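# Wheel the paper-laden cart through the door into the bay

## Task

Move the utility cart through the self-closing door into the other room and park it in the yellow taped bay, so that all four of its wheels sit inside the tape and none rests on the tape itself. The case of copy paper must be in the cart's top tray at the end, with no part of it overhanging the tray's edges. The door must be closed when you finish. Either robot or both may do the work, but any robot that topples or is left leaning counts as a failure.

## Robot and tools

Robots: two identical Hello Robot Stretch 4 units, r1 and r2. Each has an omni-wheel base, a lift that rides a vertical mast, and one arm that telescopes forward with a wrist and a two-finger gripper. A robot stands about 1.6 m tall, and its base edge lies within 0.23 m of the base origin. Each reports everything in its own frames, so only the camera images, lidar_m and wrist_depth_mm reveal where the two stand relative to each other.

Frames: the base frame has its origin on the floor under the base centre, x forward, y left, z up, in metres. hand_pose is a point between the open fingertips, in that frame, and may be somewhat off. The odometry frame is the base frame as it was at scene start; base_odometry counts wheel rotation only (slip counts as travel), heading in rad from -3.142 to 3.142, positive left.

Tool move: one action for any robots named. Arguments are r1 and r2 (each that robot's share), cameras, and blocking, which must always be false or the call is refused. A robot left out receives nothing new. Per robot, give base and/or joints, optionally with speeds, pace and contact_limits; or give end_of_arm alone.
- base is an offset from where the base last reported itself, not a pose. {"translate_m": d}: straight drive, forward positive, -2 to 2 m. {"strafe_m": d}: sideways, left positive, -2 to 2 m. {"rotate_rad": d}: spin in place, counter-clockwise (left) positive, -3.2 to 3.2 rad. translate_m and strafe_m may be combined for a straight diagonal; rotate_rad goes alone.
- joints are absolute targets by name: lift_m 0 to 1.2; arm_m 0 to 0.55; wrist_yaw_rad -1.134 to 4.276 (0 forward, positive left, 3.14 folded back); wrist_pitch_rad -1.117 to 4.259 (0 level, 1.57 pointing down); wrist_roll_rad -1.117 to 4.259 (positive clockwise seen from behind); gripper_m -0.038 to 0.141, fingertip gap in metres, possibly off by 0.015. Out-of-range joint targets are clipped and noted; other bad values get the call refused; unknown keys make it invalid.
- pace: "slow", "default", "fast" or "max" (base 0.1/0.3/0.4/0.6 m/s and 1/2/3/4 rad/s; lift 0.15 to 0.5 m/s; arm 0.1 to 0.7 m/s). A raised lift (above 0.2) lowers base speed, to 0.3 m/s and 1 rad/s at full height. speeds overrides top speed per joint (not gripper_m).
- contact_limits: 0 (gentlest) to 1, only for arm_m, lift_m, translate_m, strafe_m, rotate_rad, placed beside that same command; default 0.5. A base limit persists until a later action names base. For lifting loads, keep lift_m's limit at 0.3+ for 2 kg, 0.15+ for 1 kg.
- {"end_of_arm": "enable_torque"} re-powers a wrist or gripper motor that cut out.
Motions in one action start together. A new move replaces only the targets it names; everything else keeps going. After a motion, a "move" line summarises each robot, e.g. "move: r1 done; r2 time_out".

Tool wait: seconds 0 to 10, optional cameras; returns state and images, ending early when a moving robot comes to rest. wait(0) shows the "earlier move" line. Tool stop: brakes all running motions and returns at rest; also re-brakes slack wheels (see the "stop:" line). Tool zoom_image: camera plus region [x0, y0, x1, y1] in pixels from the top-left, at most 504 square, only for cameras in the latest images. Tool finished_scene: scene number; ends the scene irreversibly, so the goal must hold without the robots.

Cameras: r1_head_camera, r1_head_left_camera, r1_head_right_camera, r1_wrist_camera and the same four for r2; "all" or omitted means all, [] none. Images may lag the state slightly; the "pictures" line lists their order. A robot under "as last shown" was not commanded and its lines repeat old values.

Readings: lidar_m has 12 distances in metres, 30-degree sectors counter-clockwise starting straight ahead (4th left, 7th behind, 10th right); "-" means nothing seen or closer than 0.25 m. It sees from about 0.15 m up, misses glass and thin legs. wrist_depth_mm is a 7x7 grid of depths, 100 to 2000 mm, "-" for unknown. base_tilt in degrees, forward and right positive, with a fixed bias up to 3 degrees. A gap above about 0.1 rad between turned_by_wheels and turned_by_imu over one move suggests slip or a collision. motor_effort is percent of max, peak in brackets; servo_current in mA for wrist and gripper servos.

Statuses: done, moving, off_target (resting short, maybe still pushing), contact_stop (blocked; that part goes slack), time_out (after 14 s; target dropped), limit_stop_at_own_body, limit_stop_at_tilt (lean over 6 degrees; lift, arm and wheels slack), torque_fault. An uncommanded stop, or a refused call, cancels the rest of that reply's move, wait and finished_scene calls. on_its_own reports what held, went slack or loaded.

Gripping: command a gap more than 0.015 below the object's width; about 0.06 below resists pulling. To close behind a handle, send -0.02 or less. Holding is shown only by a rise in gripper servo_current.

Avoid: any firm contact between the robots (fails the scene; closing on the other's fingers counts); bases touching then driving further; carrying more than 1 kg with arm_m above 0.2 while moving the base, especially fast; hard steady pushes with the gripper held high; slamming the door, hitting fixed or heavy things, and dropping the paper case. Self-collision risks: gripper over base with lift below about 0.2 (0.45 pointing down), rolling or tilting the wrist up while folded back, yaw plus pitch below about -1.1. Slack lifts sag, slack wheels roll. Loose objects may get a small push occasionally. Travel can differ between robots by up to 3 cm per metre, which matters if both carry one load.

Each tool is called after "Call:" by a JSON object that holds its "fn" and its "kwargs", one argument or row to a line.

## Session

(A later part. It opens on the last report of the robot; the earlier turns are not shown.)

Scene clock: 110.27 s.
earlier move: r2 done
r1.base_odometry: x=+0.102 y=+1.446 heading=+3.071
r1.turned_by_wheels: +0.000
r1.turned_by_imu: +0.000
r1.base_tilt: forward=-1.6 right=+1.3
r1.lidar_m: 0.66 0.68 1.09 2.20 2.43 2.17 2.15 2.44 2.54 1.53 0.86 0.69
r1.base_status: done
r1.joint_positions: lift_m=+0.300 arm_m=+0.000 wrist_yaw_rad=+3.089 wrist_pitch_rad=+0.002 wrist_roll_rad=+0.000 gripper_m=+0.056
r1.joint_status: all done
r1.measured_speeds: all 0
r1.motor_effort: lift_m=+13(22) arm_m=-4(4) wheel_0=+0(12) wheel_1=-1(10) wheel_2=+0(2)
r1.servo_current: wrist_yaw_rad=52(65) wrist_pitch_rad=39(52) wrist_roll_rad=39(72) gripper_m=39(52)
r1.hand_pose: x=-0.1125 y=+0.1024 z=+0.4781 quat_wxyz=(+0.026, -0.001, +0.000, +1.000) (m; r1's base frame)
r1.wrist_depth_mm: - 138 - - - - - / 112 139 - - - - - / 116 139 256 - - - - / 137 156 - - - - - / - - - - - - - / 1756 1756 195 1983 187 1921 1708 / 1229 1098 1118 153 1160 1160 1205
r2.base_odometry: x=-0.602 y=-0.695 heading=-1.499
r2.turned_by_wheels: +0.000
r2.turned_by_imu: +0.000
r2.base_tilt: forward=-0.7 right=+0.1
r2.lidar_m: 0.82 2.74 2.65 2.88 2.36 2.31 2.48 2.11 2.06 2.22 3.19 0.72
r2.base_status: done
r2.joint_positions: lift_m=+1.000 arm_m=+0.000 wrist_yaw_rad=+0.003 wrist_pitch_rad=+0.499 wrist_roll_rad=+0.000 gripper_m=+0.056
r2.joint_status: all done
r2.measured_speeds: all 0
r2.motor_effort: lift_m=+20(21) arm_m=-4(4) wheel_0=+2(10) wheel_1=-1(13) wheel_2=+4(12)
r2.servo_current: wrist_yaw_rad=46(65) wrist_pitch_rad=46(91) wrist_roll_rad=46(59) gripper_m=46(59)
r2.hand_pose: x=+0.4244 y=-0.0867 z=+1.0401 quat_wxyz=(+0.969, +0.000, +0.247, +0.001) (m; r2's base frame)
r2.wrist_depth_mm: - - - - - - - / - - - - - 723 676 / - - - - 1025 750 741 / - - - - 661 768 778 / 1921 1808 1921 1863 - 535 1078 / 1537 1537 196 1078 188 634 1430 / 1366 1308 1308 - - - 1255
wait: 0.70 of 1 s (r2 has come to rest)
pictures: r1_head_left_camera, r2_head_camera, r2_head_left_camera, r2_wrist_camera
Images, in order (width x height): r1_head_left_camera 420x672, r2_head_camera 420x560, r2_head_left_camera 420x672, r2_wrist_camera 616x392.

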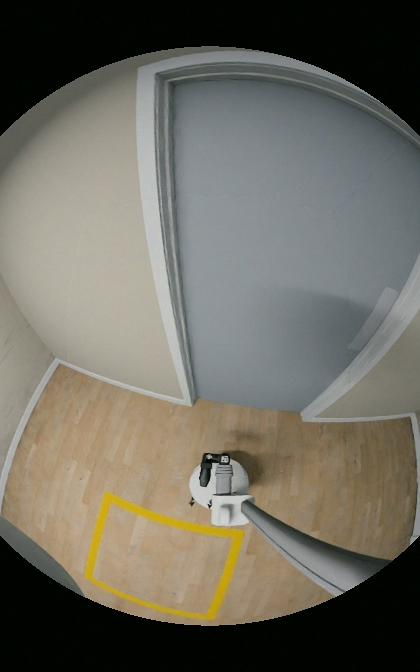

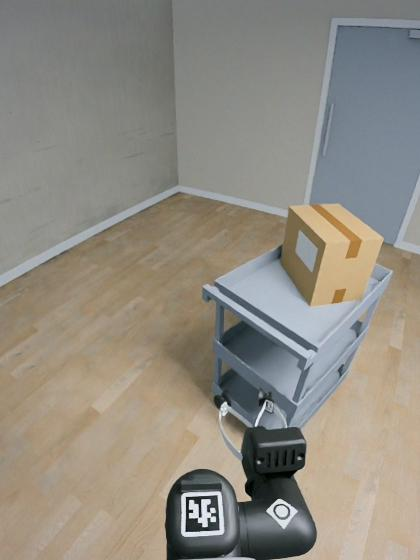

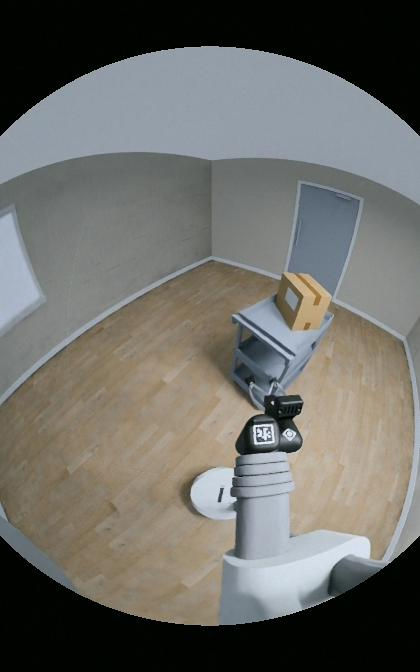

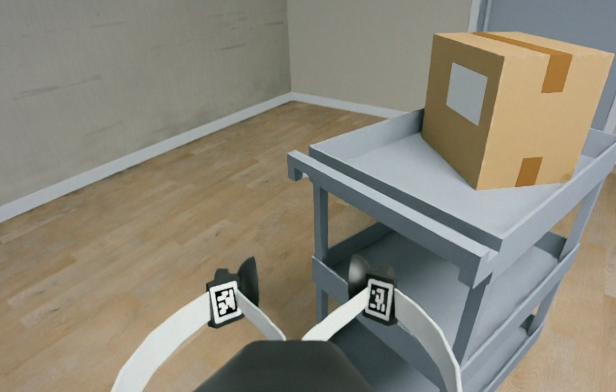

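Call:
{"fn": "move", "kwargs": {
  "blocking": false,
  "r2": {"base":{"rotate_rad":-0.61},"joints":{"wrist_pitch_rad":0.6,"lift_m":1.15}},
  "cameras": []
}}

Call:
{"fn": "wait", "kwargs": {
  "seconds": 2,
  "cameras": []
}}

Call:
{"fn": "wait", "kwargs": {
  "seconds": 0.5,
  "cameras": ["r2_head_camera","r2_head_left_camera","r2_head_right_camera","r2_wrist_camera"]
}}

Scene clock: 123.57 s.
move: r2 moving
r1: as last shown
r1.turned_by_imu: -0.001
r1.base_tilt: forward=-1.6 right=+1.2
r1.lidar_m: 0.66 0.69 1.03 2.18 2.42 2.18 2.16 2.43 2.55 1.55 0.87 0.70
r1.motor_effort: lift_m=+13(13) arm_m=-4(4) wheel_0=+0(1) wheel_1=-1(1) wheel_2=+0(0)
r1.servo_current: wrist_yaw_rad=65(65) wrist_pitch_rad=39(46) wrist_roll_rad=26(65) gripper_m=46(52)
r1.wrist_depth_mm: - 138 - - - - - / 112 139 - - - - - / 115 139 257 - - - - / 136 156 - - - - - / - - - - - - - / 1756 1756 194 1983 187 1863 1661 / 1255 1098 1118 153 1182 1160 1205
r2.base_odometry: x=-0.602 y=-0.695 heading=-1.700
r2.turned_by_wheels: -0.201
r2.turned_by_imu: -0.194
r2.base_tilt: forward=-0.7 right=+0.1
r2.lidar_m: 0.71 2.90 2.62 2.71 2.49 2.31 2.35 2.23 2.06 2.11 2.66 0.79
r2.base_status: rotate_rad moving
r2.joint_positions: lift_m=+1.038 arm_m=+0.000 wrist_yaw_rad=+0.003 wrist_pitch_rad=+0.598 wrist_roll_rad=+0.000 gripper_m=+0.056
r2.joint_status: lift_m moving; wrist_pitch_rad moving
r2.measured_speeds: translate_m=+0.000 strafe_m=+0.000 rotate_rad=-0.778 lift_m=+0.146 arm_m=+0.000 wrist_yaw_rad=+0.000 wrist_pitch_rad=+0.001 wrist_roll_rad=+0.000
r2.motor_effort: lift_m=+21(24) arm_m=-4(4) wheel_0=+7(9) wheel_1=+9(10) wheel_2=+8(10)
r2.servo_current: wrist_yaw_rad=52(52) wrist_pitch_rad=20(85) wrist_roll_rad=39(59) gripper_m=52(52)
r2.hand_pose: x=+0.4094 y=-0.0868 z=+1.0534 quat_wxyz=(+0.956, +0.000, +0.295, +0.001) (m; r2's base frame)
r2.wrist_depth_mm: - - - - 750 750 - / - - - - 788 820 - / - - - 960 854 1008 - / - - - 1983 634 1863 1921 / 1708 1808 1708 - 661 1618 1618 / 1430 1464 196 171 188 1397 1397 / 1308 1281 1308 - - 1255 1229
pictures: none
No camera images: "cameras" was empty.

Scene clock: 124.77 s.
earlier move: r2 done
r1.base_odometry: x=+0.102 y=+1.446 heading=+3.071
r1.turned_by_wheels: +0.000
r1.turned_by_imu: +0.000
r1.base_tilt: forward=-1.6 right=+1.3
r1.lidar_m: 0.66 0.68 1.07 2.19 2.40 2.18 2.16 2.42 2.52 1.54 0.86 0.68
r1.base_status: not commanded
r1.joint_positions: lift_m=+0.300 arm_m=+0.000 wrist_yaw_rad=+3.089 wrist_pitch_rad=+0.002 wrist_roll_rad=+0.000 gripper_m=+0.056
r1.joint_status: not commanded
r1.measured_speeds: all 0
r1.motor_effort: lift_m=+13(13) arm_m=-4(4) wheel_0=+0(1) wheel_1=+0(1) wheel_2=+0(0)
r1.servo_current: wrist_yaw_rad=65(65) wrist_pitch_rad=39(52) wrist_roll_rad=46(65) gripper_m=46(52)
r1.hand_pose: x=-0.1125 y=+0.1024 z=+0.4781 quat_wxyz=(+0.026, -0.001, +0.000, +1.000) (m; r1's base frame)
r1.wrist_depth_mm: - 138 - - - - - / 111 139 - - - - - / 116 139 257 - - - - / 136 156 - - - - - / - - - - - - - / 1708 1756 195 1983 187 1863 1708 / 1229 1118 1118 153 1182 1160 1229
r2.base_odometry: x=-0.602 y=-0.695 heading=-2.108
r2.turned_by_wheels: -0.408
r2.turned_by_imu: -0.397
r2.base_tilt: forward=-0.7 right=+0.1
r2.lidar_m: 0.73 0.75 2.79 2.64 2.76 2.38 2.31 2.41 2.16 2.06 2.15 2.95
r2.base_status: done
r2.joint_positions: lift_m=+1.150 arm_m=+0.000 wrist_yaw_rad=+0.003 wrist_pitch_rad=+0.598 wrist_roll_rad=+0.000 gripper_m=+0.056
r2.joint_status: all done
r2.measured_speeds: all 0
r2.motor_effort: lift_m=+21(25) arm_m=-4(4) wheel_0=+2(9) wheel_1=+2(10) wheel_2=+6(10)
r2.servo_current: wrist_yaw_rad=46(59) wrist_pitch_rad=39(85) wrist_roll_rad=46(59) gripper_m=46(52)
r2.hand_pose: x=+0.4094 y=-0.0868 z=+1.1655 quat_wxyz=(+0.956, +0.000, +0.295, +0.001) (m; r2's base frame)
r2.wrist_depth_mm: - - - - - - - / - - 866 - - - - / - - 904 - - - - / - - 960 - - - - / 1863 - 699 1756 1756 1808 1756 / 1618 1499 190 1537 191 1618 1499 / 1430 1336 - - - 1366 1366
wait: 1.20 of 2 s (r2 has come to rest)
pictures: none
No camera images: "cameras" was empty.

Scene clock: 125.27 s.
r1.base_odometry: x=+0.102 y=+1.446 heading=+3.071
r1.turned_by_wheels: +0.000
r1.turned_by_imu: +0.000
r1.base_tilt: forward=-1.6 right=+1.3
r1.lidar_m: 0.67 0.67 1.05 2.20 2.44 2.17 2.18 2.42 2.52 1.54 0.85 0.69
r1.base_status: not commanded
r1.joint_positions: lift_m=+0.300 arm_m=+0.000 wrist_yaw_rad=+3.089 wrist_pitch_rad=+0.002 wrist_roll_rad=+0.000 gripper_m=+0.056
r1.joint_status: not commanded
r1.measured_speeds: all 0
r1.motor_effort: lift_m=+13(13) arm_m=-4(4) wheel_0=+0(1) wheel_1=+0(1) wheel_2=+0(0)
r1.servo_current: wrist_yaw_rad=52(65) wrist_pitch_rad=46(52) wrist_roll_rad=59(65) gripper_m=46(52)
r1.hand_pose: x=-0.1125 y=+0.1024 z=+0.4781 quat_wxyz=(+0.026, -0.001, +0.000, +1.000) (m; r1's base frame)
r1.wrist_depth_mm: - 139 - - - - - / 111 139 - - - - - / 116 139 256 - - - - / 137 156 - - - - - / - - - - - - - / 1708 1756 193 1921 188 1921 1708 / 1229 1098 1098 153 1205 1160 1205
r2.base_odometry: x=-0.602 y=-0.695 heading=-2.108
r2.turned_by_wheels: +0.000
r2.turned_by_imu: +0.000
r2.base_tilt: forward=-0.7 right=+0.1
r2.lidar_m: 0.74 0.77 2.78 2.64 2.75 2.43 2.31 2.40 2.16 2.06 2.15 2.94
r2.base_status: done
r2.joint_positions: lift_m=+1.150 arm_m=+0.000 wrist_yaw_rad=+0.003 wrist_pitch_rad=+0.598 wrist_roll_rad=+0.000 gripper_m=+0.056
r2.joint_status: all done
r2.measured_speeds: all 0
r2.motor_effort: lift_m=+21(25) arm_m=-4(4) wheel_0=+3(9) wheel_1=+1(10) wheel_2=+6(10)
r2.servo_current: wrist_yaw_rad=46(59) wrist_pitch_rad=39(85) wrist_roll_rad=65(59) gripper_m=52(52)
r2.hand_pose: x=+0.4094 y=-0.0868 z=+1.1655 quat_wxyz=(+0.956, +0.000, +0.295, +0.001) (m; r2's base frame)
r2.wrist_depth_mm: - - - - - - - / - - 854 - - - - / - - 917 - - - - / - - 946 - - - - / 1863 - 699 1756 1808 1808 1756 / 1576 1537 191 1499 192 1618 1537 / 1397 1336 - - - 1397 1366
wait: 0.50 s; at rest by 0.27 s
pictures: r2_head_camera, r2_head_left_camera, r2_head_right_camera, r2_wrist_camera
Images, in order (width x height): r2_head_camera 420x560, r2_head_left_camera 420x672, r2_head_right_camera 420x672, r2_wrist_camera 616x392.

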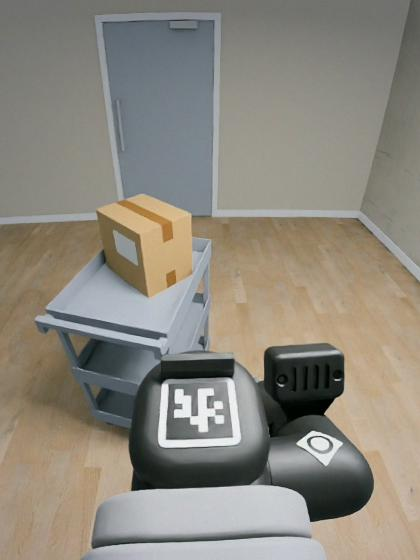

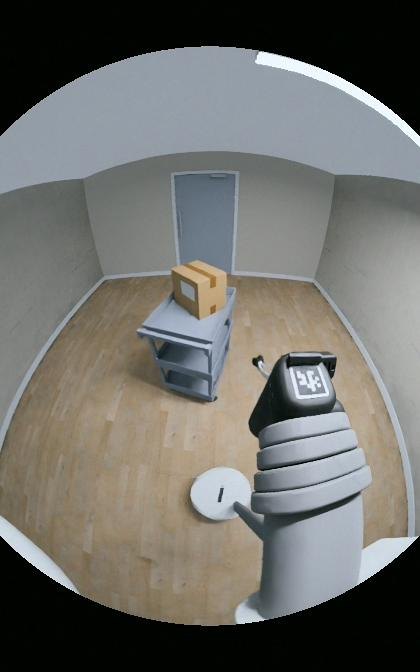

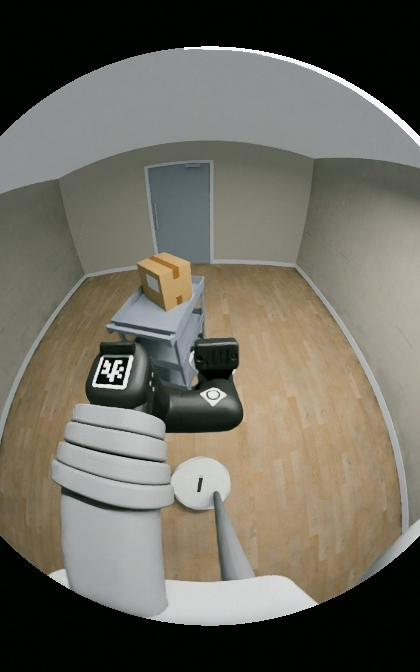

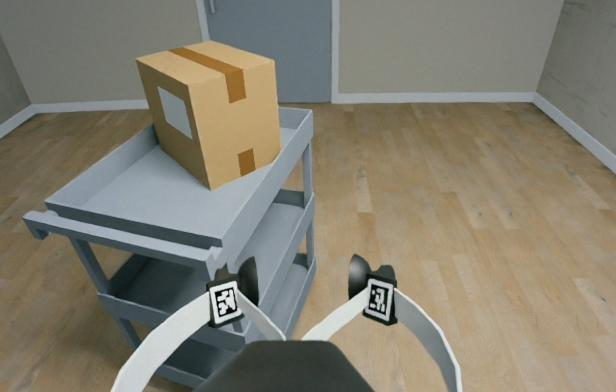

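Call:
{"fn": "move", "kwargs": {
  "blocking": false,
  "r2": {"base":{"rotate_rad":-0.27},"joints":{"wrist_roll_rad":1.571,"wrist_pitch_rad":0.3,"gripper_m":0.1}},
  "cameras": []
}}

Call:
{"fn": "wait", "kwargs": {
  "seconds": 1.5,
  "cameras": []
}}

Call:
{"fn": "move", "kwargs": {
  "blocking": false,
  "r2": {"base":{"strafe_m":0.54,"translate_m":-0.15},"joints":{"lift_m":0.8}},
  "cameras": []
}}

Call:
{"fn": "wait", "kwargs": {
  "seconds": 3.5,
  "cameras": []
}}

Call:
{"fn": "wait", "kwargs": {
  "seconds": 0.5,
  "cameras": ["r2_head_camera","r2_head_left_camera","r2_head_right_camera","r2_wrist_camera"]
}}

Scene clock: 145.70 s.
move: r2 moving
r1: as last shown
r1.lidar_m: 0.69 0.70 1.07 2.19 2.41 2.19 2.16 2.42 2.53 1.55 0.87 0.69
r1.motor_effort: lift_m=+13(13) arm_m=-4(4) wheel_0=+0(0) wheel_1=+0(1) wheel_2=+0(0)
r1.servo_current: wrist_yaw_rad=46(52) wrist_pitch_rad=46(46) wrist_roll_rad=59(59) gripper_m=39(46)
r1.wrist_depth_mm: - 138 - - - - - / 112 138 - - - - - / 116 139 257 - - - - / 137 156 - - - - - / - - - - - - - / 1708 1808 194 1863 187 1921 1708 / 1281 1078 1138 153 1182 1182 1205
r2.base_odometry: x=-0.602 y=-0.695 heading=-2.252
r2.turned_by_wheels: -0.144
r2.turned_by_imu: -0.140
r2.base_tilt: forward=-0.7 right=+0.1
r2.lidar_m: 0.77 0.71 2.93 2.64 2.71 2.54 2.31 2.35 2.28 2.06 2.11 2.61
r2.base_status: rotate_rad moving
r2.joint_positions: lift_m=+1.150 arm_m=+0.000 wrist_yaw_rad=+0.003 wrist_pitch_rad=+0.309 wrist_roll_rad=+0.589 gripper_m=+0.075
r2.joint_status: wrist_pitch_rad moving; wrist_roll_rad moving; gripper_m moving
r2.measured_speeds: translate_m=-0.001 strafe_m=-0.002 rotate_rad=-0.548 lift_m=+0.000 arm_m=+0.000 wrist_yaw_rad=+0.000 wrist_pitch_rad=-0.045 wrist_roll_rad=+1.820
r2.motor_effort: lift_m=+21(21) arm_m=-4(4) wheel_0=+8(10) wheel_1=+8(8) wheel_2=+9(10)
r2.servo_current: wrist_yaw_rad=52(52) wrist_pitch_rad=52(150) wrist_roll_rad=91(111) gripper_m=72(91)
r2.hand_pose: x=+0.4459 y=-0.0867 z=+1.2403 quat_wxyz=(+0.946, +0.287, +0.147, -0.043) (m; r2's base frame)
r2.wrist_depth_mm: - - - - - - - / - - - - - - - / - - - - - - - / - - - - - - 1921 / - - 976 - - 1863 1618 / - 991 190 - 190 1661 1430 / - 1078 917 - 1661 1430 1281
pictures: none
No camera images: "cameras" was empty.

Scene clock: 146.70 s.
earlier move: r2 done
r1.base_odometry: x=+0.102 y=+1.446 heading=+3.071
r1.turned_by_wheels: +0.000
r1.turned_by_imu: +0.000
r1.base_tilt: forward=-1.6 right=+1.3
r1.lidar_m: 0.68 0.67 1.08 2.18 2.44 2.18 2.17 2.38 2.54 1.52 0.87 0.68
r1.base_status: not commanded
r1.joint_positions: lift_m=+0.300 arm_m=+0.000 wrist_yaw_rad=+3.089 wrist_pitch_rad=+0.002 wrist_roll_rad=+0.000 gripper_m=+0.056
r1.joint_status: not commanded
r1.measured_speeds: all 0
r1.motor_effort: lift_m=+13(13) arm_m=-4(4) wheel_0=+0(1) wheel_1=-1(1) wheel_2=+0(0)
r1.servo_current: wrist_yaw_rad=52(72) wrist_pitch_rad=39(52) wrist_roll_rad=59(65) gripper_m=39(46)
r1.hand_pose: x=-0.1125 y=+0.1024 z=+0.4781 quat_wxyz=(+0.026, -0.001, +0.000, +1.000) (m; r1's base frame)
r1.wrist_depth_mm: - 138 - - - - - / 112 139 - - - - - / 116 139 256 - - - - / 137 156 - - - - - / - - - - - - - / 1708 1756 194 1921 187 1863 1618 / 1255 1098 1098 153 1138 1138 1205
r2.base_odometry: x=-0.602 y=-0.695 heading=-2.377
r2.turned_by_wheels: -0.125
r2.turned_by_imu: -0.121
r2.base_tilt: forward=-0.6 right=+0.1
r2.lidar_m: 1.13 0.70 0.96 2.67 2.66 2.71 2.31 2.32 2.41 2.06 2.08 2.41
r2.base_status: done
r2.joint_positions: lift_m=+1.150 arm_m=+0.000 wrist_yaw_rad=+0.003 wrist_pitch_rad=+0.308 wrist_roll_rad=+1.569 gripper_m=+0.100
r2.joint_status: all done
r2.measured_speeds: all 0
r2.motor_effort: lift_m=+21(21) arm_m=-4(4) wheel_0=+4(10) wheel_1=+5(8) wheel_2=+4(10)
r2.servo_current: wrist_yaw_rad=33(65) wrist_pitch_rad=52(150) wrist_roll_rad=52(111) gripper_m=52(98)
r2.hand_pose: x=+0.4460 y=-0.0867 z=+1.2405 quat_wxyz=(+0.700, +0.698, +0.109, -0.107) (m; r2's base frame)
r2.wrist_depth_mm: - - - - - 1661 1281 / - - - - - 1661 1308 / - - - - - 1661 1308 / - - - - - 1708 1308 / - - - - - 1661 1336 / - - 193 - 193 1499 1281 / - - - - - - -
wait: 1.00 of 1.5 s (r2 has come to rest)
pictures: none
No camera images: "cameras" was empty.

Scene clock: 147.20 s.
move: r2 moving
r1: as last shown
r1.lidar_m: 0.68 0.68 1.08 2.18 2.42 2.18 2.16 2.42 2.54 1.52 0.87 0.69
r1.motor_effort: lift_m=+13(13) arm_m=-4(4) wheel_0=+0(1) wheel_1=+0(1) wheel_2=+0(0)
r1.servo_current: wrist_yaw_rad=33(72) wrist_pitch_rad=46(52) wrist_roll_rad=46(59) gripper_m=39(46)
r1.wrist_depth_mm: - 138 - - - - - / 111 139 - - - - - / 115 139 256 - - - - / 137 156 - - - - - / - - - - - - - / 1756 1756 193 1921 187 1863 1661 / 1229 1138 1138 153 1182 1160 1229
r2.base_odometry: x=-0.574 y=-0.712 heading=-2.376
r2.turned_by_wheels: +0.001
r2.turned_by_imu: +0.001
r2.base_tilt: forward=-0.7 right=+0.1
r2.lidar_m: 0.99 0.72 0.94 2.65 2.63 2.73 2.30 2.31 2.43 2.10 2.08 2.44
r2.base_status: translate_m moving; strafe_m moving
r2.joint_positions: lift_m=+1.112 arm_m=+0.000 wrist_yaw_rad=+0.003 wrist_pitch_rad=+0.308 wrist_roll_rad=+1.569 gripper_m=+0.100
r2.joint_status: lift_m moving
r2.measured_speeds: translate_m=-0.034 strafe_m=+0.121 rotate_rad=+0.002 lift_m=-0.146 arm_m=+0.000 wrist_yaw_rad=+0.000 wrist_pitch_rad=+0.000 wrist_roll_rad=+0.000
r2.motor_effort: lift_m=+12(20) arm_m=-4(4) wheel_0=-8(11) wheel_1=+10(11) wheel_2=+9(9)
r2.servo_current: wrist_yaw_rad=46(52) wrist_pitch_rad=52(52) wrist_roll_rad=46(65) gripper_m=52(52)
r2.hand_pose: x=+0.4460 y=-0.0867 z=+1.2033 quat_wxyz=(+0.700, +0.698, +0.109, -0.107) (m; r2's base frame)
r2.wrist_depth_mm: - - - - - 1576 1281 / - - - - - 1618 1281 / - - - - - 1618 1281 / - - - - - 1618 1281 / - - - - - 1618 1281 / - - 193 - 194 1336 1255 / - - - - - - -
pictures: none
No camera images: "cameras" was empty.

Scene clock: 150.03 s.
earlier move: r2 done
r1.base_odometry: x=+0.102 y=+1.446 heading=+3.071
r1.turned_by_wheels: +0.000
r1.turned_by_imu: +0.000
r1.base_tilt: forward=-1.6 right=+1.2
r1.lidar_m: 0.67 0.69 1.07 2.18 2.43 2.19 2.16 2.42 2.54 1.55 0.86 0.70
r1.base_status: not commanded
r1.joint_positions: lift_m=+0.300 arm_m=+0.000 wrist_yaw_rad=+3.089 wrist_pitch_rad=+0.002 wrist_roll_rad=+0.000 gripper_m=+0.056
r1.joint_status: not commanded
r1.measured_speeds: all 0
r1.motor_effort: lift_m=+13(13) arm_m=-4(4) wheel_0=+0(1) wheel_1=-1(1) wheel_2=+0(0)
r1.servo_current: wrist_yaw_rad=46(72) wrist_pitch_rad=39(52) wrist_roll_rad=46(65) gripper_m=39(46)
r1.hand_pose: x=-0.1125 y=+0.1024 z=+0.4781 quat_wxyz=(+0.026, -0.001, +0.000, +1.000) (m; r1's base frame)
r1.wrist_depth_mm: - 138 - - - - - / 112 139 - - - - - / 115 139 257 - - - - / 137 156 - - - - - / - - - - - - - / 1808 1808 194 1863 187 1921 1661 / 1229 1098 1098 153 1160 1138 1205
r2.base_odometry: x=-0.120 y=-0.981 heading=-2.376
r2.turned_by_wheels: +0.000
r2.turned_by_imu: +0.000
r2.base_tilt: forward=-0.7 right=+0.0
r2.lidar_m: 0.79 3.42 2.45 2.14 2.09 2.46 2.32 2.29 2.68 2.63 2.62 0.86
r2.base_status: done
r2.joint_positions: lift_m=+0.800 arm_m=+0.000 wrist_yaw_rad=+0.003 wrist_pitch_rad=+0.308 wrist_roll_rad=+1.569 gripper_m=+0.100
r2.joint_status: all done
r2.measured_speeds: all 0
r2.motor_effort: lift_m=+14(20) arm_m=-4(4) wheel_0=-1(20) wheel_1=+4(11) wheel_2=+5(9)
r2.servo_current: wrist_yaw_rad=33(65) wrist_pitch_rad=46(52) wrist_roll_rad=39(65) gripper_m=52(59)
r2.hand_pose: x=+0.4460 y=-0.0867 z=+0.8912 quat_wxyz=(+0.700, +0.698, +0.109, -0.107) (m; r2's base frame)
r2.wrist_depth_mm: - - - - 1756 1229 946 / - - - - 1708 1229 960 / - - - - 1537 1160 931 / - - 842 1308 741 - 960 / - - 842 1281 732 - 931 / - - 193 661 185 - 904 / - - - - - 1229 976
wait: 2.83 of 3.5 s (r2 has come to rest)
pictures: none
No camera images: "cameras" was empty.

Scene clock: 150.53 s.
r1.base_odometry: x=+0.102 y=+1.446 heading=+3.071
r1.turned_by_wheels: +0.000
r1.turned_by_imu: +0.000
r1.base_tilt: forward=-1.6 right=+1.3
r1.lidar_m: 0.66 0.68 1.07 2.19 2.46 2.20 2.17 2.41 2.55 1.54 0.84 0.70
r1.base_status: not commanded
r1.joint_positions: lift_m=+0.300 arm_m=+0.000 wrist_yaw_rad=+3.089 wrist_pitch_rad=+0.002 wrist_roll_rad=+0.000 gripper_m=+0.056
r1.joint_status: not commanded
r1.measured_speeds: all 0
r1.motor_effort: lift_m=+13(13) arm_m=-4(4) wheel_0=+0(1) wheel_1=+0(1) wheel_2=+0(0)
r1.servo_current: wrist_yaw_rad=59(72) wrist_pitch_rad=39(52) wrist_roll_rad=39(65) gripper_m=39(46)
r1.hand_pose: x=-0.1125 y=+0.1024 z=+0.4781 quat_wxyz=(+0.026, -0.001, +0.000, +1.000) (m; r1's base frame)
r1.wrist_depth_mm: - 138 - - - - - / 112 139 - - - - - / 116 139 256 - - - - / 136 156 - - - - - / - - - - - - - / 1756 1708 194 1921 187 1921 1756 / 1229 1118 1138 153 1182 1160 1205
r2.base_odometry: x=-0.120 y=-0.981 heading=-2.376
r2.turned_by_wheels: +0.000
r2.turned_by_imu: +0.000
r2.base_tilt: forward=-0.6 right=+0.0
r2.lidar_m: 0.78 3.44 2.51 2.12 2.09 2.48 2.31 2.31 2.68 2.61 2.61 0.87
r2.base_status: done
r2.joint_positions: lift_m=+0.800 arm_m=+0.000 wrist_yaw_rad=+0.003 wrist_pitch_rad=+0.308 wrist_roll_rad=+1.569 gripper_m=+0.100
r2.joint_status: all done
r2.measured_speeds: all 0
r2.motor_effort: lift_m=+14(20) arm_m=-4(4) wheel_0=-1(20) wheel_1=+3(11) wheel_2=+5(9)
r2.servo_current: wrist_yaw_rad=46(65) wrist_pitch_rad=46(52) wrist_roll_rad=46(65) gripper_m=52(59)
r2.hand_pose: x=+0.4460 y=-0.0867 z=+0.8912 quat_wxyz=(+0.700, +0.698, +0.109, -0.107) (m; r2's base frame)
r2.wrist_depth_mm: - - - - 1756 1205 946 / - - - - 1756 1229 960 / - - - - 1576 1160 931 / - - 842 1281 750 - 946 / - - 842 1281 723 - 931 / - - 193 654 185 - 904 / - - - - - 1255 960
wait: 0.50 s; at rest by 0.27 s
pictures: r2_head_camera, r2_head_left_camera, r2_head_right_camera, r2_wrist_camera
Images, in order (width x height): r2_head_camera 420x560, r2_head_left_camera 420x672, r2_head_right_camera 420x672, r2_wrist_camera 616x392.

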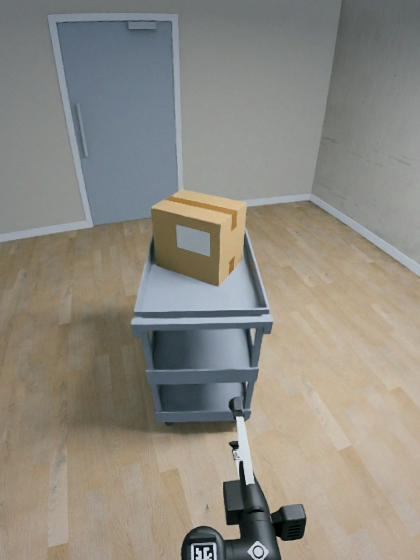

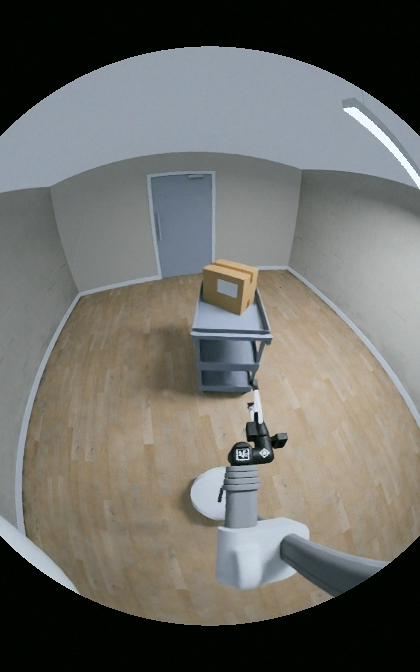

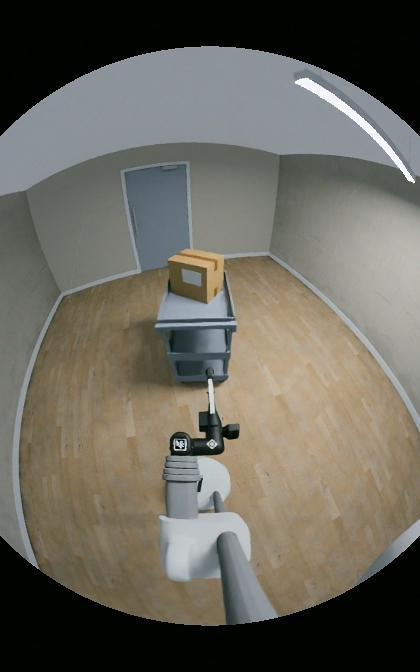

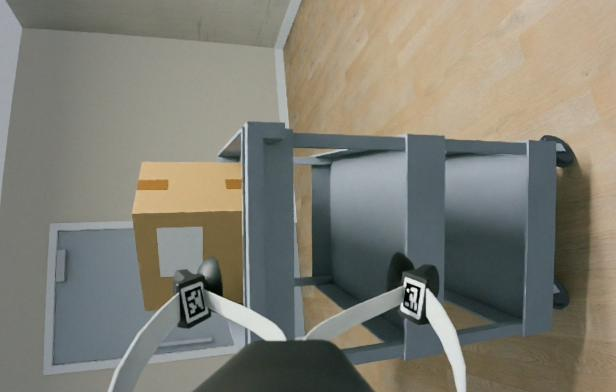

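Call:
{"fn": "zoom_image", "kwargs": {
  "camera": "r2_wrist_camera",
  "region": [180, 90, 420, 390]
}}

Call:
{"fn": "zoom_image", "kwargs": {
  "camera": "r2_head_camera",
  "region": [120, 180, 290, 440]
}}

Scaled by 1.680.

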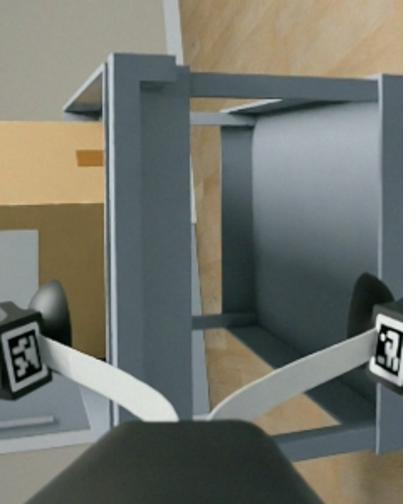

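Scaled by 1.938 from the camera's 420x560 image, which has a finer 1200x1600 frame.

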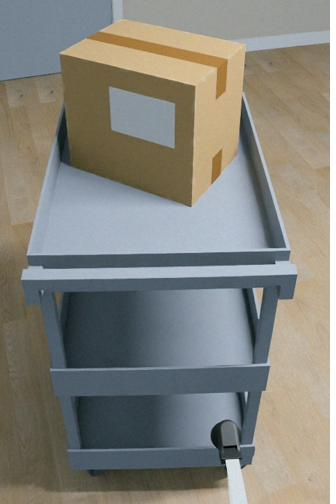

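Call:
{"fn": "move", "kwargs": {
  "blocking": false,
  "r2": {"base":{"strafe_m":0.085,"translate_m":0.15},"joints":{"lift_m":0.657,"wrist_pitch_rad":0,"gripper_m":0.1}},
  "cameras": []
}}

Call:
{"fn": "wait", "kwargs": {
  "seconds": 2,
  "cameras": []
}}

Call:
{"fn": "wait", "kwargs": {
  "seconds": 0.5,
  "cameras": ["r2_head_camera","r2_wrist_camera"]
}}

Scene clock: 185.87 s.
move: r2 moving
r1: as last shown
r1.turned_by_imu: -0.001
r1.lidar_m: 0.69 0.69 1.04 2.17 2.42 2.19 2.17 2.44 2.54 1.53 0.87 0.69
r1.motor_effort: lift_m=+13(13) arm_m=-4(4) wheel_0=-1(1) wheel_1=-1(1) wheel_2=+0(0)
r1.servo_current: wrist_yaw_rad=39(52) wrist_pitch_rad=46(46) wrist_roll_rad=72(72) gripper_m=39(46)
r1.wrist_depth_mm: - 138 - - - - - / 112 139 - - - - - / 116 139 255 - - - - / 136 156 - - - - - / - - - - - - - / 1756 1756 193 1983 187 1921 1661 / 1229 1118 1138 153 1160 1138 1205
r2.base_odometry: x=-0.130 y=-1.015 heading=-2.376
r2.turned_by_wheels: +0.000
r2.turned_by_imu: +0.002
r2.base_tilt: forward=-0.7 right=+0.1
r2.lidar_m: 0.77 3.41 2.48 2.13 2.08 2.45 2.34 2.34 2.73 2.61 2.64 0.80
r2.base_status: translate_m moving; strafe_m moving
r2.joint_positions: lift_m=+0.762 arm_m=+0.000 wrist_yaw_rad=+0.003 wrist_pitch_rad=+0.009 wrist_roll_rad=+1.569 gripper_m=+0.100
r2.joint_status: lift_m moving; wrist_pitch_rad moving; the others done
r2.measured_speeds: translate_m=+0.122 strafe_m=+0.068 rotate_rad=+0.010 lift_m=-0.146 arm_m=+0.000 wrist_yaw_rad=+0.000 wrist_pitch_rad=-0.046 wrist_roll_rad=+0.000
r2.motor_effort: lift_m=+13(16) arm_m=-4(4) wheel_0=+3(5) wheel_1=+10(12) wheel_2=-11(14)
r2.servo_current: wrist_yaw_rad=52(65) wrist_pitch_rad=72(156) wrist_roll_rad=46(52) gripper_m=59(59)
r2.hand_pose: x=+0.4595 y=-0.0867 z=+0.9381 quat_wxyz=(+0.708, +0.706, +0.004, -0.002) (m; r2's base frame)
r2.wrist_depth_mm: - - - - - 1808 1281 / - - - - - 1863 1281 / - - - - 597 1618 603 / - - - 854 603 - 603 / - - - 878 603 - 609 / - - 193 931 193 - 609 / - - - - - - 615
pictures: none
No camera images: "cameras" was empty.

Scene clock: 187.20 s.
earlier move: r2 done
r1.base_odometry: x=+0.102 y=+1.446 heading=+3.071
r1.turned_by_wheels: +0.000
r1.turned_by_imu: +0.000
r1.base_tilt: forward=-1.6 right=+1.3
r1.lidar_m: 0.67 0.71 1.05 2.20 2.40 2.19 2.16 2.43 2.54 1.53 0.85 0.66
r1.base_status: not commanded
r1.joint_positions: lift_m=+0.300 arm_m=+0.000 wrist_yaw_rad=+3.089 wrist_pitch_rad=+0.002 wrist_roll_rad=+0.000 gripper_m=+0.056
r1.joint_status: not commanded
r1.measured_speeds: all 0
r1.motor_effort: lift_m=+13(13) arm_m=-4(4) wheel_0=+0(1) wheel_1=-1(1) wheel_2=+0(0)
r1.servo_current: wrist_yaw_rad=52(65) wrist_pitch_rad=39(52) wrist_roll_rad=46(72) gripper_m=39(46)
r1.hand_pose: x=-0.1125 y=+0.1024 z=+0.4781 quat_wxyz=(+0.026, -0.001, +0.000, +1.000) (m; r1's base frame)
r1.wrist_depth_mm: - 138 - - - - - / 111 139 - - - - - / 116 139 257 - - - - / 137 156 - - - - - / - - - - - - - / 1756 1756 194 1983 187 1863 1661 / 1255 1098 1118 153 1205 1138 1182
r2.base_odometry: x=-0.169 y=-1.146 heading=-2.376
r2.turned_by_wheels: +0.000
r2.turned_by_imu: +0.000
r2.base_tilt: forward=-0.7 right=+0.1
r2.lidar_m: 0.64 3.28 2.43 2.08 2.06 2.43 2.49 2.49 2.88 2.65 2.67 0.68
r2.base_status: done
r2.joint_positions: lift_m=+0.657 arm_m=+0.000 wrist_yaw_rad=+0.003 wrist_pitch_rad=+0.008 wrist_roll_rad=+1.569 gripper_m=+0.100
r2.joint_status: all done
r2.measured_speeds: all 0
r2.motor_effort: lift_m=+14(17) arm_m=-4(4) wheel_0=+5(9) wheel_1=+2(12) wheel_2=-4(14)
r2.servo_current: wrist_yaw_rad=52(65) wrist_pitch_rad=52(156) wrist_roll_rad=52(59) gripper_m=59(59)
r2.hand_pose: x=+0.4595 y=-0.0867 z=+0.8332 quat_wxyz=(+0.708, +0.706, +0.004, -0.002) (m; r2's base frame)
r2.wrist_depth_mm: - - - - - 1618 1078 / - - - 473 - 668 477 / - - 798 477 - - 477 / - - 723 480 - - 484 / - - 788 480 - - 488 / - - 193 484 194 - 484 / - - - - 517 508 492
wait: 1.33 of 2 s (r2 has come to rest)
pictures: none
No camera images: "cameras" was empty.

Scene clock: 187.70 s.
r1.base_odometry: x=+0.102 y=+1.446 heading=+3.071
r1.turned_by_wheels: +0.000
r1.turned_by_imu: +0.000
r1.base_tilt: forward=-1.6 right=+1.3
r1.lidar_m: 0.68 0.69 1.08 2.19 2.42 2.18 2.17 2.42 2.54 1.55 0.87 0.68
r1.base_status: not commanded
r1.joint_positions: lift_m=+0.300 arm_m=+0.000 wrist_yaw_rad=+3.089 wrist_pitch_rad=+0.002 wrist_roll_rad=+0.000 gripper_m=+0.056
r1.joint_status: not commanded
r1.measured_speeds: all 0
r1.motor_effort: lift_m=+13(13) arm_m=-4(4) wheel_0=+0(1) wheel_1=+0(1) wheel_2=+0(0)
r1.servo_current: wrist_yaw_rad=33(65) wrist_pitch_rad=52(52) wrist_roll_rad=46(72) gripper_m=39(46)
r1.hand_pose: x=-0.1125 y=+0.1024 z=+0.4781 quat_wxyz=(+0.026, -0.001, +0.000, +1.000) (m; r1's base frame)
r1.wrist_depth_mm: - 138 - - - - - / 112 139 - - - - - / 116 139 255 - - - - / 136 156 - - - - - / - - - - - - - / 1756 1808 193 1921 187 1863 1661 / 1255 1078 1118 153 1160 1138 1182
r2.base_odometry: x=-0.169 y=-1.146 heading=-2.376
r2.turned_by_wheels: +0.000
r2.turned_by_imu: +0.000
r2.base_tilt: forward=-0.7 right=+0.0
r2.lidar_m: 0.64 3.31 2.44 2.07 2.07 2.40 2.48 2.47 2.86 2.68 2.64 0.70
r2.base_status: done
r2.joint_positions: lift_m=+0.657 arm_m=+0.000 wrist_yaw_rad=+0.003 wrist_pitch_rad=+0.008 wrist_roll_rad=+1.569 gripper_m=+0.100
r2.joint_status: all done
r2.measured_speeds: all 0
r2.motor_effort: lift_m=+14(17) arm_m=-3(4) wheel_0=+5(9) wheel_1=+2(12) wheel_2=-4(14)
r2.servo_current: wrist_yaw_rad=46(65) wrist_pitch_rad=46(156) wrist_roll_rad=52(59) gripper_m=46(59)
r2.hand_pose: x=+0.4595 y=-0.0867 z=+0.8332 quat_wxyz=(+0.708, +0.706, +0.004, -0.002) (m; r2's base frame)
r2.wrist_depth_mm: - - - - - 1618 1078 / - - - 473 - 668 480 / - - 798 477 - - 477 / - - 732 480 - - 480 / - - 788 484 - - 484 / - - 193 484 194 - 492 / - - - - 517 512 492
wait: 0.50 s; at rest by 0.27 s
pictures: r2_head_camera, r2_wrist_camera
Images, in order (width x height): r2_head_camera 420x560, r2_wrist_camera 616x392.

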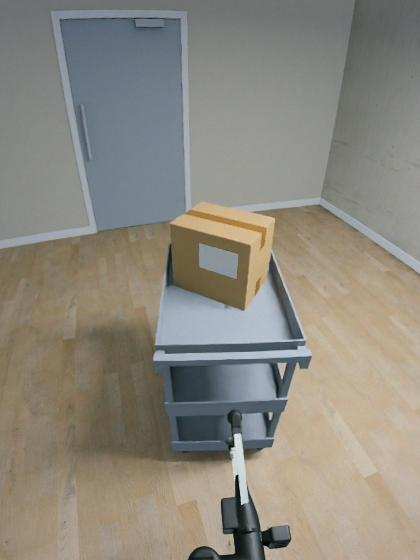

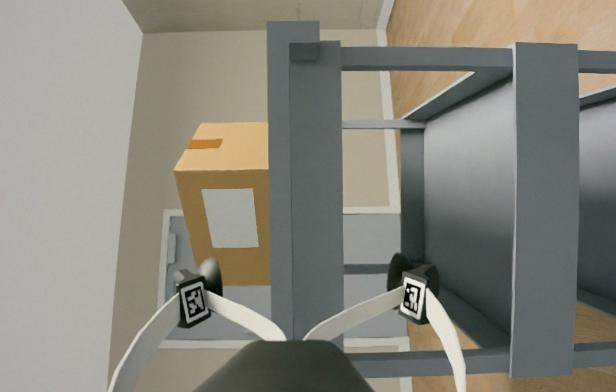

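Call:
{"fn": "move", "kwargs": {
  "blocking": false,
  "r2": {"joints":{"lift_m":0.69}},
  "cameras": []
}}

Call:
{"fn": "wait", "kwargs": {
  "seconds": 1,
  "cameras": []
}}

Call:
{"fn": "move", "kwargs": {
  "blocking": false,
  "r2": {"base":{"translate_m":0.23},"contact_limits":{"translate_m":0.2}},
  "cameras": []
}}

Call:
{"fn": "wait", "kwargs": {
  "seconds": 2.5,
  "cameras": ["r2_head_camera","r2_wrist_camera"]
}}

Scene clock: 207.33 s.
move: r2 moving
r1: as last shown
r1.turned_by_imu: -0.001
r1.base_tilt: forward=-1.6 right=+1.2
r1.lidar_m: 0.68 0.67 1.05 2.17 2.43 2.19 2.16 2.41 2.52 1.53 0.85 0.69
r1.servo_current: wrist_yaw_rad=46(59) wrist_pitch_rad=39(46) wrist_roll_rad=33(59) gripper_m=39(46)
r1.wrist_depth_mm: - 139 - - - - - / 112 139 - - - - - / 116 139 255 - - - - / 136 156 - - - - - / - - - - - - - / 1708 1756 194 1983 187 1921 1618 / 1281 1098 1118 153 1182 1160 1205
r2.base_odometry: x=-0.169 y=-1.146 heading=-2.376
r2.turned_by_wheels: +0.000
r2.turned_by_imu: +0.002
r2.base_tilt: forward=-0.7 right=+0.0
r2.lidar_m: 0.63 3.26 2.45 2.08 2.05 2.44 2.45 2.49 2.87 2.67 2.66 0.67
r2.base_status: not commanded
r2.joint_positions: lift_m=+0.686 arm_m=+0.000 wrist_yaw_rad=+0.003 wrist_pitch_rad=+0.008 wrist_roll_rad=+1.569 gripper_m=+0.100
r2.joint_status: lift_m moving
r2.measured_speeds: translate_m=+0.000 strafe_m=+0.000 rotate_rad=+0.000 lift_m=+0.053 arm_m=+0.000 wrist_yaw_rad=+0.000 wrist_pitch_rad=+0.000 wrist_roll_rad=+0.000
r2.motor_effort: lift_m=+23(24) arm_m=-4(4) wheel_0=+5(5) wheel_1=+2(2) wheel_2=-4(5)
r2.servo_current: wrist_yaw_rad=46(59) wrist_pitch_rad=52(52) wrist_roll_rad=46(59) gripper_m=52(52)
r2.hand_pose: x=+0.4595 y=-0.0867 z=+0.8618 quat_wxyz=(+0.708, +0.706, +0.004, -0.002) (m; r2's base frame)
r2.wrist_depth_mm: - - - - - 1661 1098 / - - - 477 - 820 477 / - - 854 477 1098 - 480 / - - 732 480 - - 480 / - - 809 480 1098 - 488 / - - 193 484 193 - 484 / - - - - 512 512 492
pictures: none
No camera images: "cameras" was empty.

Scene clock: 207.77 s.
earlier move: r2 done
r1.base_odometry: x=+0.102 y=+1.446 heading=+3.071
r1.turned_by_wheels: +0.000
r1.turned_by_imu: +0.000
r1.base_tilt: forward=-1.6 right=+1.3
r1.lidar_m: 0.67 0.69 1.10 2.19 2.41 2.20 2.17 2.45 2.54 1.54 0.88 0.69
r1.base_status: not commanded
r1.joint_positions: lift_m=+0.300 arm_m=+0.000 wrist_yaw_rad=+3.089 wrist_pitch_rad=+0.002 wrist_roll_rad=+0.000 gripper_m=+0.056
r1.joint_status: not commanded
r1.measured_speeds: all 0
r1.motor_effort: lift_m=+13(13) arm_m=-4(4) wheel_0=+0(1) wheel_1=+0(1) wheel_2=+0(0)
r1.servo_current: wrist_yaw_rad=46(72) wrist_pitch_rad=39(46) wrist_roll_rad=52(59) gripper_m=39(52)
r1.hand_pose: x=-0.1125 y=+0.1024 z=+0.4781 quat_wxyz=(+0.026, -0.001, +0.000, +1.000) (m; r1's base frame)
r1.wrist_depth_mm: - 138 - - - - - / 112 139 - - - - - / 116 140 257 - - - - / 136 156 - - - - - / - - - - - - - / 1708 1808 193 1921 187 1863 1756 / 1281 1118 1118 154 1160 1182 1205
r2.base_odometry: x=-0.169 y=-1.146 heading=-2.376
r2.turned_by_wheels: +0.000
r2.turned_by_imu: +0.000
r2.base_tilt: forward=-0.7 right=+0.1
r2.lidar_m: 0.64 3.26 2.48 2.10 2.08 2.40 2.47 2.48 2.88 2.67 2.65 0.68
r2.base_status: not commanded
r2.joint_positions: lift_m=+0.690 arm_m=+0.000 wrist_yaw_rad=+0.003 wrist_pitch_rad=+0.008 wrist_roll_rad=+1.569 gripper_m=+0.100
r2.joint_status: all done
r2.measured_speeds: all 0
r2.motor_effort: lift_m=+21(26) arm_m=-4(4) wheel_0=+5(5) wheel_1=+2(2) wheel_2=-4(5)
r2.servo_current: wrist_yaw_rad=52(59) wrist_pitch_rad=52(59) wrist_roll_rad=52(59) gripper_m=46(52)
r2.hand_pose: x=+0.4595 y=-0.0867 z=+0.8657 quat_wxyz=(+0.708, +0.706, +0.004, -0.002) (m; r2's base frame)
r2.wrist_depth_mm: - - - - - 1661 1138 / - - - 477 - 878 480 / - - 854 715 - - 477 / - - 741 699 - - 480 / - - 809 484 - - 488 / - - 193 430 192 - 488 / - - - - 517 512 492
wait: 0.43 of 1 s (r2 has come to rest)
pictures: none
No camera images: "cameras" was empty.

Scene clock: 208.27 s.
move: r2 moving
r1: as last shown
r1.lidar_m: 0.66 0.69 1.04 2.20 2.43 2.17 2.17 2.45 2.52 1.53 0.87 0.67
r1.servo_current: wrist_yaw_rad=39(65) wrist_pitch_rad=46(46) wrist_roll_rad=46(65) gripper_m=39(46)
r1.wrist_depth_mm: - 139 - - - - - / 112 139 - - - - - / 116 139 256 - - - - / 137 156 - - - - - / - - - - - - - / 1708 1756 194 1983 187 1921 1661 / 1255 1118 1098 153 1160 1160 1205
r2.base_odometry: x=-0.192 y=-1.168 heading=-2.376
r2.turned_by_wheels: +0.000
r2.turned_by_imu: +0.000
r2.base_tilt: forward=-0.7 right=+0.0
r2.lidar_m: 0.60 3.25 2.46 2.09 2.08 2.43 2.51 2.48 2.91 2.65 2.66 0.62
r2.base_status: translate_m moving
r2.joint_positions: lift_m=+0.690 arm_m=+0.000 wrist_yaw_rad=+0.003 wrist_pitch_rad=+0.008 wrist_roll_rad=+1.569 gripper_m=+0.100
r2.joint_status: not commanded
r2.measured_speeds: translate_m=+0.121 strafe_m=+0.002 rotate_rad=-0.004 lift_m=+0.000 arm_m=+0.000 wrist_yaw_rad=+0.000 wrist_pitch_rad=+0.000 wrist_roll_rad=+0.000
r2.motor_effort: lift_m=+21(21) arm_m=-4(4) wheel_0=+11(11) wheel_1=+7(8) wheel_2=-12(13)
r2.servo_current: wrist_yaw_rad=39(59) wrist_pitch_rad=46(52) wrist_roll_rad=52(52) gripper_m=52(52)
r2.contact_limits: translate_m 0.2
r2.hand_pose: x=+0.4595 y=-0.0867 z=+0.8657 quat_wxyz=(+0.708, +0.706, +0.004, -0.002) (m; r2's base frame)
r2.wrist_depth_mm: - - - 445 - 1661 1118 / - - - 445 - 866 449 / - - 820 683 1008 - 452 / - - 691 452 - - 452 / - - 768 452 455 - 455 / - - 193 455 192 - 459 / - - - - - 554 466
pictures: none
No camera images: "cameras" was empty.

Scene clock: 209.97 s.
earlier move: r2 done
r1.base_odometry: x=+0.102 y=+1.446 heading=+3.071
r1.turned_by_wheels: +0.000
r1.turned_by_imu: +0.000
r1.base_tilt: forward=-1.6 right=+1.3
r1.lidar_m: 0.69 0.69 1.07 2.17 2.43 2.19 2.15 2.41 2.55 1.56 0.87 0.67
r1.base_status: not commanded
r1.joint_positions: lift_m=+0.300 arm_m=+0.000 wrist_yaw_rad=+3.089 wrist_pitch_rad=+0.002 wrist_roll_rad=+0.000 gripper_m=+0.056
r1.joint_status: not commanded
r1.measured_speeds: all 0
r1.motor_effort: lift_m=+13(13) arm_m=-4(4) wheel_0=+0(1) wheel_1=+0(1) wheel_2=+0(0)
r1.servo_current: wrist_yaw_rad=52(72) wrist_pitch_rad=39(52) wrist_roll_rad=46(65) gripper_m=39(46)
r1.hand_pose: x=-0.1125 y=+0.1024 z=+0.4781 quat_wxyz=(+0.026, -0.001, +0.000, +1.000) (m; r1's base frame)
r1.wrist_depth_mm: - 138 - - - - - / 112 138 - - - - - / 116 139 256 - - - - / 136 156 - - - - - / - - - - - - - / 1708 1808 193 1921 187 1863 1661 / 1281 1098 1138 153 1182 1160 1205
r2.base_odometry: x=-0.335 y=-1.305 heading=-2.376
r2.turned_by_wheels: +0.000
r2.turned_by_imu: +0.001
r2.base_tilt: forward=-0.7 right=+0.0
r2.lidar_m: 0.41 0.44 2.52 2.14 2.14 2.49 2.69 2.68 3.01 2.60 2.61 0.45
r2.base_status: done
r2.joint_positions: lift_m=+0.690 arm_m=+0.000 wrist_yaw_rad=+0.003 wrist_pitch_rad=+0.008 wrist_roll_rad=+1.569 gripper_m=+0.100
r2.joint_status: not commanded
r2.measured_speeds: all 0
r2.motor_effort: lift_m=+21(21) arm_m=-4(4) wheel_0=+2(13) wheel_1=+4(8) wheel_2=-2(14)
r2.servo_current: wrist_yaw_rad=52(65) wrist_pitch_rad=46(59) wrist_roll_rad=39(59) gripper_m=52(59)
r2.contact_limits: translate_m 0.2
r2.hand_pose: x=+0.4595 y=-0.0867 z=+0.8657 quat_wxyz=(+0.708, +0.706, +0.004, -0.002) (m; r2's base frame)
r2.wrist_depth_mm: - - - 190 249 1708 1160 / - - - 190 248 768 - / - - 525 191 251 854 - / - - 492 193 252 866 - / - - 539 194 254 854 - / - - 195 195 194 - - / - - - - - 1756 508
wait: 1.70 of 2.5 s (r2 has come to rest)
pictures: r2_head_camera, r2_wrist_camera
Images, in order (width x height): r2_head_camera 420x560, r2_wrist_camera 616x392.

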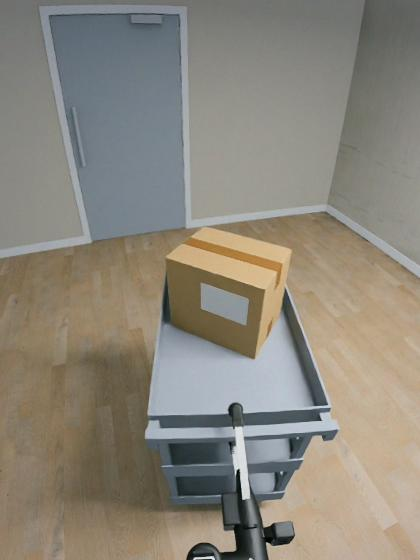

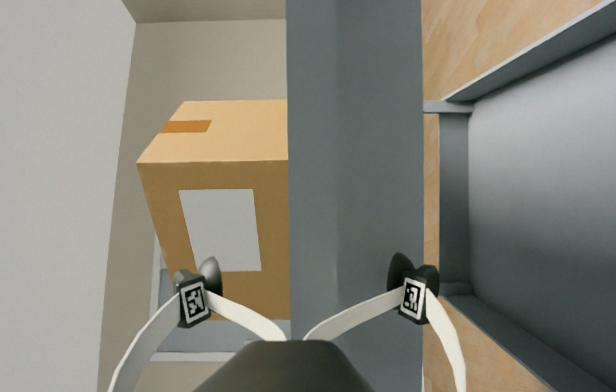

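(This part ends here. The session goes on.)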